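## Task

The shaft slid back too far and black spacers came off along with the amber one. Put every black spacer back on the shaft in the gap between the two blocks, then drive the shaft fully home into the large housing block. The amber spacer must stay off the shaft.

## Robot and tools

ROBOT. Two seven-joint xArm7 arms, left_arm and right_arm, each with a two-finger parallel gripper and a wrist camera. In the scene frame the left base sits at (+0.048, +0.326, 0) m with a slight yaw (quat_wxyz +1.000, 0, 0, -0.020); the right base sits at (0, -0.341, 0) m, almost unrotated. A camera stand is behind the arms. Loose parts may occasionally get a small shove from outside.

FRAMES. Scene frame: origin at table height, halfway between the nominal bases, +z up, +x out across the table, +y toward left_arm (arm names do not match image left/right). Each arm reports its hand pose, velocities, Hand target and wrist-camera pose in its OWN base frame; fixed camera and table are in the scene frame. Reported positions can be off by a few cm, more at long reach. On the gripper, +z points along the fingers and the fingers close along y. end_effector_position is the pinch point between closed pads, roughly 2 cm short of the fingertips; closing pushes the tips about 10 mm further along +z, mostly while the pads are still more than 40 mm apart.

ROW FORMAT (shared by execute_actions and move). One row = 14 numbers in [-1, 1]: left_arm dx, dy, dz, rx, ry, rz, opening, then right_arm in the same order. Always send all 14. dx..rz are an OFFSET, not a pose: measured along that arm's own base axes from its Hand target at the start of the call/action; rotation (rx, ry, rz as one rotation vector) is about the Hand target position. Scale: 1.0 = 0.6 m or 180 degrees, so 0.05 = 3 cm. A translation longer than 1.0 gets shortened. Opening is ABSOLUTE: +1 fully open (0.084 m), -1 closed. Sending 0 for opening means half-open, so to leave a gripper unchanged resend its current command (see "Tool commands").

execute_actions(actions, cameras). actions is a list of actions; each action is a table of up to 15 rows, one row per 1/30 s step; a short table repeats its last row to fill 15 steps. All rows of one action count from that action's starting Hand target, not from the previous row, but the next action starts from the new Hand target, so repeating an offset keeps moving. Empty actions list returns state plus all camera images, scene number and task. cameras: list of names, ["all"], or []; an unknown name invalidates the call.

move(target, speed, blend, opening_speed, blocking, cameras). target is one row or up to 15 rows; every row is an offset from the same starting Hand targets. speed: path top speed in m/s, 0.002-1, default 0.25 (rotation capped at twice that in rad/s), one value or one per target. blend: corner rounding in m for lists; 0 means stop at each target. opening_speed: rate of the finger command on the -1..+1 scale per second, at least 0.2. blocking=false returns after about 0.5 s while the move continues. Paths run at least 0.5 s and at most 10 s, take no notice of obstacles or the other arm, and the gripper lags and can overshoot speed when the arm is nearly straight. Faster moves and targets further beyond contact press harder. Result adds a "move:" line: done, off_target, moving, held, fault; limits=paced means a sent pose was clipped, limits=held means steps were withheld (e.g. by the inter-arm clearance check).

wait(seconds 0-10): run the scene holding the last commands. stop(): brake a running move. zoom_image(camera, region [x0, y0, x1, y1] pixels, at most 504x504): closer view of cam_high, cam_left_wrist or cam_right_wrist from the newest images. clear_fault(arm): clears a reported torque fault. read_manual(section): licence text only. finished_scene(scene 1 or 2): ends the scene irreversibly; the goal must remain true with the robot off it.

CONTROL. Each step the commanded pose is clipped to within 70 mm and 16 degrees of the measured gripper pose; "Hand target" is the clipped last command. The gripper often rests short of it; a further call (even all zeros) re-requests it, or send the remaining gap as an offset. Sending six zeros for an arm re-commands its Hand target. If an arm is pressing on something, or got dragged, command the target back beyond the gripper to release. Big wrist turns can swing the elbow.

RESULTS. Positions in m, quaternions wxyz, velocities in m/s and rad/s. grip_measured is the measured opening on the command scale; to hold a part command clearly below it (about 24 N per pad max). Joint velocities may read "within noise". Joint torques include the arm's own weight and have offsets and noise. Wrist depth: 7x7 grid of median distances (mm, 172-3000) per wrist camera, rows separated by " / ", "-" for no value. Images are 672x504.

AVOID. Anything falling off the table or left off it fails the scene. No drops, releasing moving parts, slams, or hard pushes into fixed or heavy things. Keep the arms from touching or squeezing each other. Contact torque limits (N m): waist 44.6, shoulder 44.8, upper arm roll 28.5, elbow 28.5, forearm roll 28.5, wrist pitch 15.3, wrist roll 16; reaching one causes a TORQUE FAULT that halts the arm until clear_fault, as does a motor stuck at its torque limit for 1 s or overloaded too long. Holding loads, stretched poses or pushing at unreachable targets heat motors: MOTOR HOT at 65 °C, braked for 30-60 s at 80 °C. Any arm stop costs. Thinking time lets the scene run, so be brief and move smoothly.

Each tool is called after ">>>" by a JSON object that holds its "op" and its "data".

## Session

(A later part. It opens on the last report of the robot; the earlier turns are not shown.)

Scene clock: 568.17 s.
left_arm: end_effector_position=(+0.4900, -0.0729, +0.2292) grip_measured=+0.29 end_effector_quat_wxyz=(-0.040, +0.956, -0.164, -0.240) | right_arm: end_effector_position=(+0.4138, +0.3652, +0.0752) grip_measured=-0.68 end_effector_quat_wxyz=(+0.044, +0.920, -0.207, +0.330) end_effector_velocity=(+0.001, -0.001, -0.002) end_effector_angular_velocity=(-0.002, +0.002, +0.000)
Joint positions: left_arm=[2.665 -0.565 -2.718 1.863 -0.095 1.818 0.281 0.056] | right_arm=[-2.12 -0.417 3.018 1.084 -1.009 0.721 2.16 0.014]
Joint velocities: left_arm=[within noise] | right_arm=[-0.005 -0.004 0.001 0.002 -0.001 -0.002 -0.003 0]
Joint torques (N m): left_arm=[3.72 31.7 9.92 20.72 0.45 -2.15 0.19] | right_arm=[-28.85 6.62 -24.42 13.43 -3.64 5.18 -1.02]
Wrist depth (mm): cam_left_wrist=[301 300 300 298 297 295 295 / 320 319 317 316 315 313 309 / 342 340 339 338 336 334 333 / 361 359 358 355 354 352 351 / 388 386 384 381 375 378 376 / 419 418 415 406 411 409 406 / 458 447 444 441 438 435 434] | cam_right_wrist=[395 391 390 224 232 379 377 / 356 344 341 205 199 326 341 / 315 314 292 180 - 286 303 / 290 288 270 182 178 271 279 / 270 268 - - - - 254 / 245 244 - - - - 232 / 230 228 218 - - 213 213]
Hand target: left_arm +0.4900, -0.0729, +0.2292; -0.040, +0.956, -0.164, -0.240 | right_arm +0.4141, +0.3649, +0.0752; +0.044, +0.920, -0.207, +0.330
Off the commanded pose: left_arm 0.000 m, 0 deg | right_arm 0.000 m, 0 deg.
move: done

>>> {"op": "move", "data": {"target": [[0,0,0,0,0,0,0.3, -0.0036,0.0014,0,0,0,0,-0.9],[0,0,0,0,0,0,0.3, -0.0036,0.0014,0,0,0,0,-0.2],[0,0,0,0,0,0,0.3, -0.05,0.01,0.15,0,0,0,-0.2]], "speed": [0.006,0.02,0.1], "opening_speed": 1.2, "cameras": ["cam_high","cam_right_wrist"]}}

>>> {"op": "zoom_image", "data": {"camera": "cam_high", "region": [250, 230, 370, 330]}}

Scene clock: 571.30 s.
left_arm: end_effector_position=(+0.4900, -0.0729, +0.2292) grip_measured=+0.29 end_effector_quat_wxyz=(-0.040, +0.956, -0.164, -0.240) | right_arm: end_effector_position=(+0.3842, +0.3709, +0.1652) grip_measured=-0.21 end_effector_quat_wxyz=(+0.044, +0.920, -0.207, +0.330)
Joint positions: left_arm=[2.665 -0.565 -2.718 1.863 -0.095 1.818 0.281 0.056] | right_arm=[-2.084 -0.205 3.069 1.061 -0.876 0.897 2.013 0.035]
Joint torques (N m): left_arm=[3.4 32.33 10.06 20.34 0.6 -2.3 -0.04] | right_arm=[5.91 20.32 1.03 17.06 2.58 1 -1.17]
Wrist depth (mm): cam_left_wrist=[301 300 298 298 296 296 295 / 320 319 318 316 314 313 309 / 342 340 340 338 336 334 333 / 362 359 357 356 354 352 351 / 387 386 383 382 374 377 376 / 420 418 415 405 409 408 407 / 458 446 443 440 438 437 435] | cam_right_wrist=[556 554 547 543 538 536 531 / 498 499 493 491 476 482 480 / 444 440 439 303 421 431 428 / 408 406 392 280 381 395 397 / 378 377 366 262 352 364 367 / 352 342 334 247 252 334 341 / 322 321 317 232 236 309 314]
Hand target: left_arm +0.4900, -0.0729, +0.2292; -0.040, +0.956, -0.164, -0.240 | right_arm +0.3841, +0.3709, +0.1652; +0.044, +0.920, -0.207, +0.330
Off the commanded pose: left_arm 0.000 m, 0 deg | right_arm 0.000 m, 0 deg.
move: done
camera_calibration:
cam_right_wrist: T_world_to_cam=[[-0.408757, -0.911953, -0.0354994, 0.527905], [-0.703268, 0.339533, -0.624605, 0.314196], [0.581664, -0.230346, -0.780133, 0.123819], [0, 0, 0, 1]] pos_world=[0.364727, 0.403265, 0.311585]
Images, in order (width x height): cam_high 672x504, cam_right_wrist 672x504.

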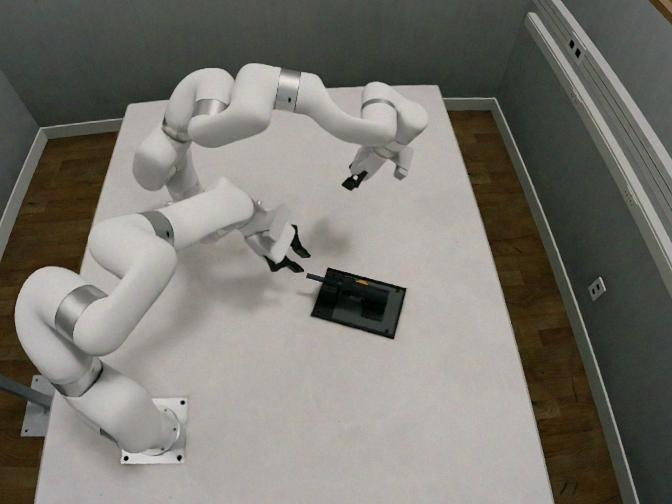

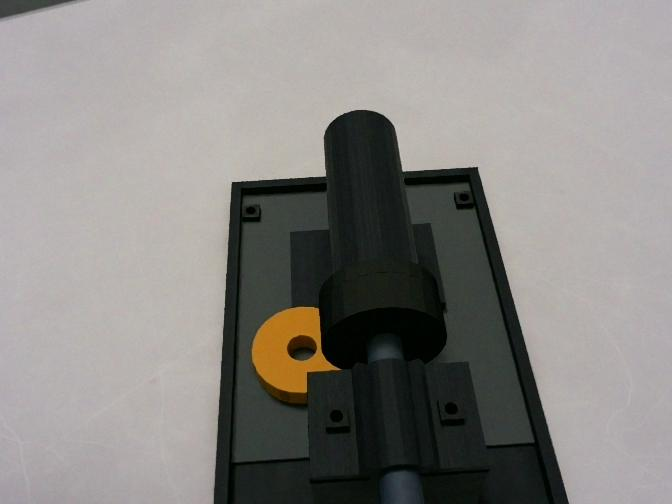

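Scaled by 4.200 from the camera's 672x504 image, which has a finer 960x720 frame.

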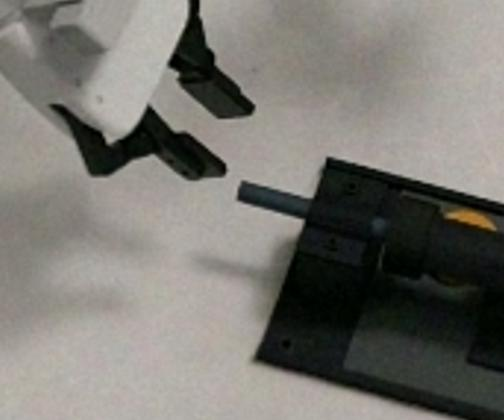

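>>> {"op": "move", "data": {"target": [[0,0,0,0,0,0,0.3, -0.0233,0.0197,0,0,0,0,-1],[0,0,0,0,0,0,0.3, -0.0233,0.0197,-0.1417,0,0,0,-1],[0,0,0,0,0,0,0.3, -0.008,0.0137,-0.1417,0,0,0,-1]], "speed": [0.1,0.08,0.02], "opening_speed": 1.2}}

>>> {"op": "move", "data": {"target": [0,0,0,0,0,0,0.3, 0.0056,-0.0020,0,0,0,0,-1], "speed": 0.006}}

Scene clock: 574.23 s.
left_arm: end_effector_position=(+0.4900, -0.0729, +0.2292) grip_measured=+0.29 end_effector_quat_wxyz=(-0.040, +0.956, -0.164, -0.240) | right_arm: end_effector_position=(+0.3792, +0.3792, +0.0802) grip_measured=-1.00 end_effector_quat_wxyz=(+0.044, +0.920, -0.207, +0.330)
Joint positions: left_arm=[2.665 -0.565 -2.718 1.863 -0.095 1.818 0.281 0.056] | right_arm=[-2.071 -0.384 3.054 1.058 -0.986 0.779 2.199 0]
Joint torques (N m): left_arm=[2.96 31.58 9.66 20.67 0.38 -2.09 -0.04] | right_arm=[-8.59 11.41 -5.98 16.56 -2.48 -1.99 -1.49]
Wrist depth (mm): cam_left_wrist=[301 300 299 298 297 296 294 / 320 319 318 316 315 314 308 / 342 341 339 338 336 334 333 / 361 359 358 356 354 352 351 / 388 386 384 381 373 377 377 / 420 417 415 407 411 409 408 / 457 448 443 441 439 437 434] | cam_right_wrist=[405 402 399 232 361 390 387 / 364 351 351 201 201 341 349 / 322 321 307 205 194 294 311 / 297 295 275 183 179 271 287 / 275 273 258 174 178 254 266 / 256 249 241 210 - 233 239 / 234 233 225 225 - 224 224]
Hand target: left_arm +0.4900, -0.0729, +0.2292; -0.040, +0.956, -0.164, -0.240 | right_arm +0.3793, +0.3791, +0.0802; +0.044, +0.920, -0.207, +0.330
Off the commanded pose: left_arm 0.000 m, 0 deg | right_arm 0.000 m, 0 deg.
move: done

Scene clock: 575.03 s.
left_arm: end_effector_position=(+0.4900, -0.0729, +0.2292) grip_measured=+0.29 end_effector_quat_wxyz=(-0.040, +0.956, -0.164, -0.240) | right_arm: end_effector_position=(+0.3822, +0.3784, +0.0801) grip_measured=-1.00 end_effector_quat_wxyz=(+0.044, +0.920, -0.207, +0.330)
Joint positions: left_arm=[2.665 -0.565 -2.718 1.863 -0.095 1.818 0.281 0.056] | right_arm=[-2.076 -0.386 3.052 1.061 -0.988 0.774 2.194 0]
Joint torques (N m): left_arm=[3.21 31.62 9.93 20.89 0.38 -2.19 0.05] | right_arm=[-30.38 11.08 -26.58 23.09 -6.93 3.37 -1.61]
Wrist depth (mm): cam_left_wrist=[301 300 299 298 297 295 294 / 320 319 317 316 315 314 309 / 342 340 339 337 336 334 333 / 362 360 358 356 354 353 351 / 387 386 384 381 374 378 377 / 420 418 415 406 411 408 406 / 457 446 443 442 439 437 434] | cam_right_wrist=[403 398 395 231 240 387 384 / 362 350 347 199 199 339 346 / 322 319 - 205 192 291 309 / 295 295 274 179 177 270 285 / 274 273 256 174 176 253 259 / 255 253 241 209 - 232 238 / 234 232 224 225 - 224 223]
Hand target: left_arm +0.4900, -0.0729, +0.2292; -0.040, +0.956, -0.164, -0.240 | right_arm +0.3827, +0.3779, +0.0802; +0.044, +0.920, -0.207, +0.330
Off the commanded pose: left_arm 0.000 m, 0 deg | right_arm 0.001 m, 0 deg.
move: done

>>> {"op": "move", "data": {"target": [[0,0,0,0,0,0,0.3, -0.03,0.012,0,0,0,0,-1],[0,0,0,0,0,0,0.3, -0.05,0.0,0.15,0,0,0,-1]], "speed": [0.03,0.1], "cameras": ["cam_high","cam_right_wrist"]}}

>>> {"op": "zoom_image", "data": {"camera": "cam_high", "region": [250, 230, 370, 330]}}

>>> {"op": "finished_scene", "data": {"scene": 1}}

Scene clock: 577.37 s.
left_arm: end_effector_position=(+0.4900, -0.0729, +0.2292) grip_measured=+0.29 end_effector_quat_wxyz=(-0.040, +0.956, -0.164, -0.240) | right_arm: end_effector_position=(+0.3527, +0.3779, +0.1702) grip_measured=-1.00 end_effector_quat_wxyz=(+0.044, +0.920, -0.207, +0.330)
Joint positions: left_arm=[2.665 -0.565 -2.718 1.863 -0.095 1.818 0.281 0.056] | right_arm=[-2.042 -0.167 3.099 1.032 -0.858 0.948 2.052 0]
Joint torques (N m): left_arm=[3.01 31.44 9.93 20.77 0.82 -2.12 -0.26] | right_arm=[6.15 20.1 1.48 17.32 2.46 0.99 -1.33]
Wrist depth (mm): cam_left_wrist=[301 300 299 298 297 295 294 / 320 318 316 316 315 313 309 / 342 340 339 337 336 335 333 / 362 358 358 356 354 353 351 / 387 385 384 381 374 378 376 / 419 419 414 407 411 409 407 / 457 445 443 441 439 437 434] | cam_right_wrist=[568 561 556 553 548 544 540 / 506 506 501 349 482 490 489 / 451 450 432 306 429 436 435 / 416 413 400 284 389 404 401 / 384 383 371 273 357 367 372 / 357 348 346 259 328 342 346 / 327 327 313 290 313 313 320]
Hand target: left_arm +0.4900, -0.0729, +0.2292; -0.040, +0.956, -0.164, -0.240 | right_arm +0.3527, +0.3779, +0.1702; +0.044, +0.920, -0.207, +0.330
Off the commanded pose: left_arm 0.000 m, 0 deg | right_arm 0.000 m, 0 deg.
move: done
camera_calibration:
cam_right_wrist: T_world_to_cam=[[-0.408757, -0.911953, -0.0354994, 0.521631], [-0.703268, 0.339533, -0.624605, 0.29286], [0.581664, -0.230346, -0.780133, 0.147597], [0, 0, 0, 1]] pos_world=[0.333327, 0.410265, 0.316585]
Images, in order (width x height): cam_high 672x504, cam_right_wrist 672x504.

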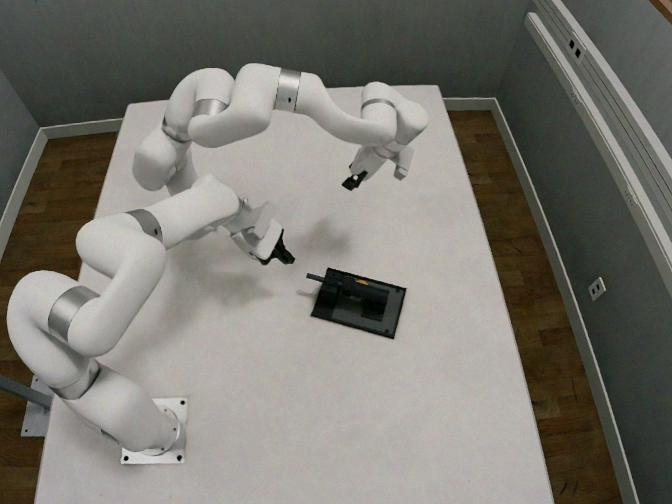

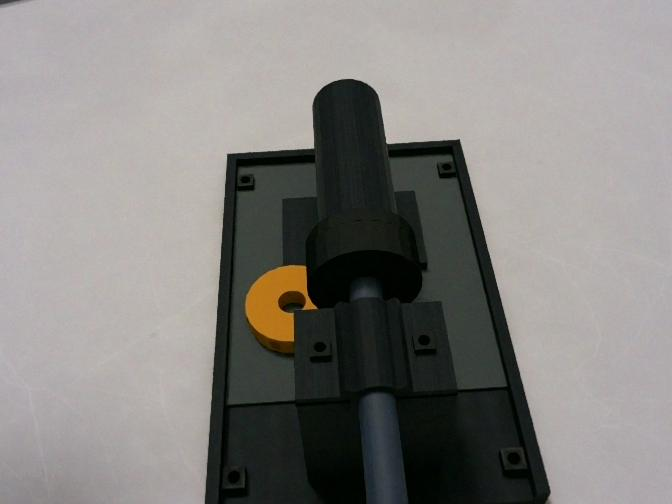

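Scaled by 4.200 from the camera's 672x504 image, which has a finer 960x720 frame.

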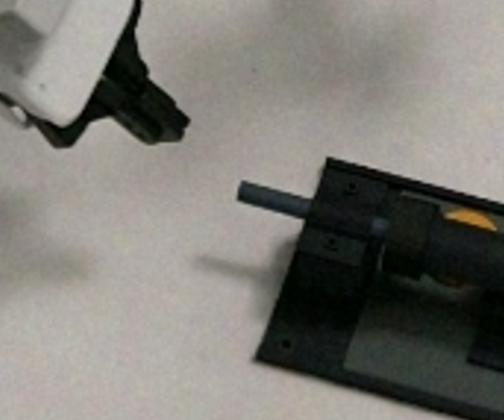

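The scene is finished: the task was done.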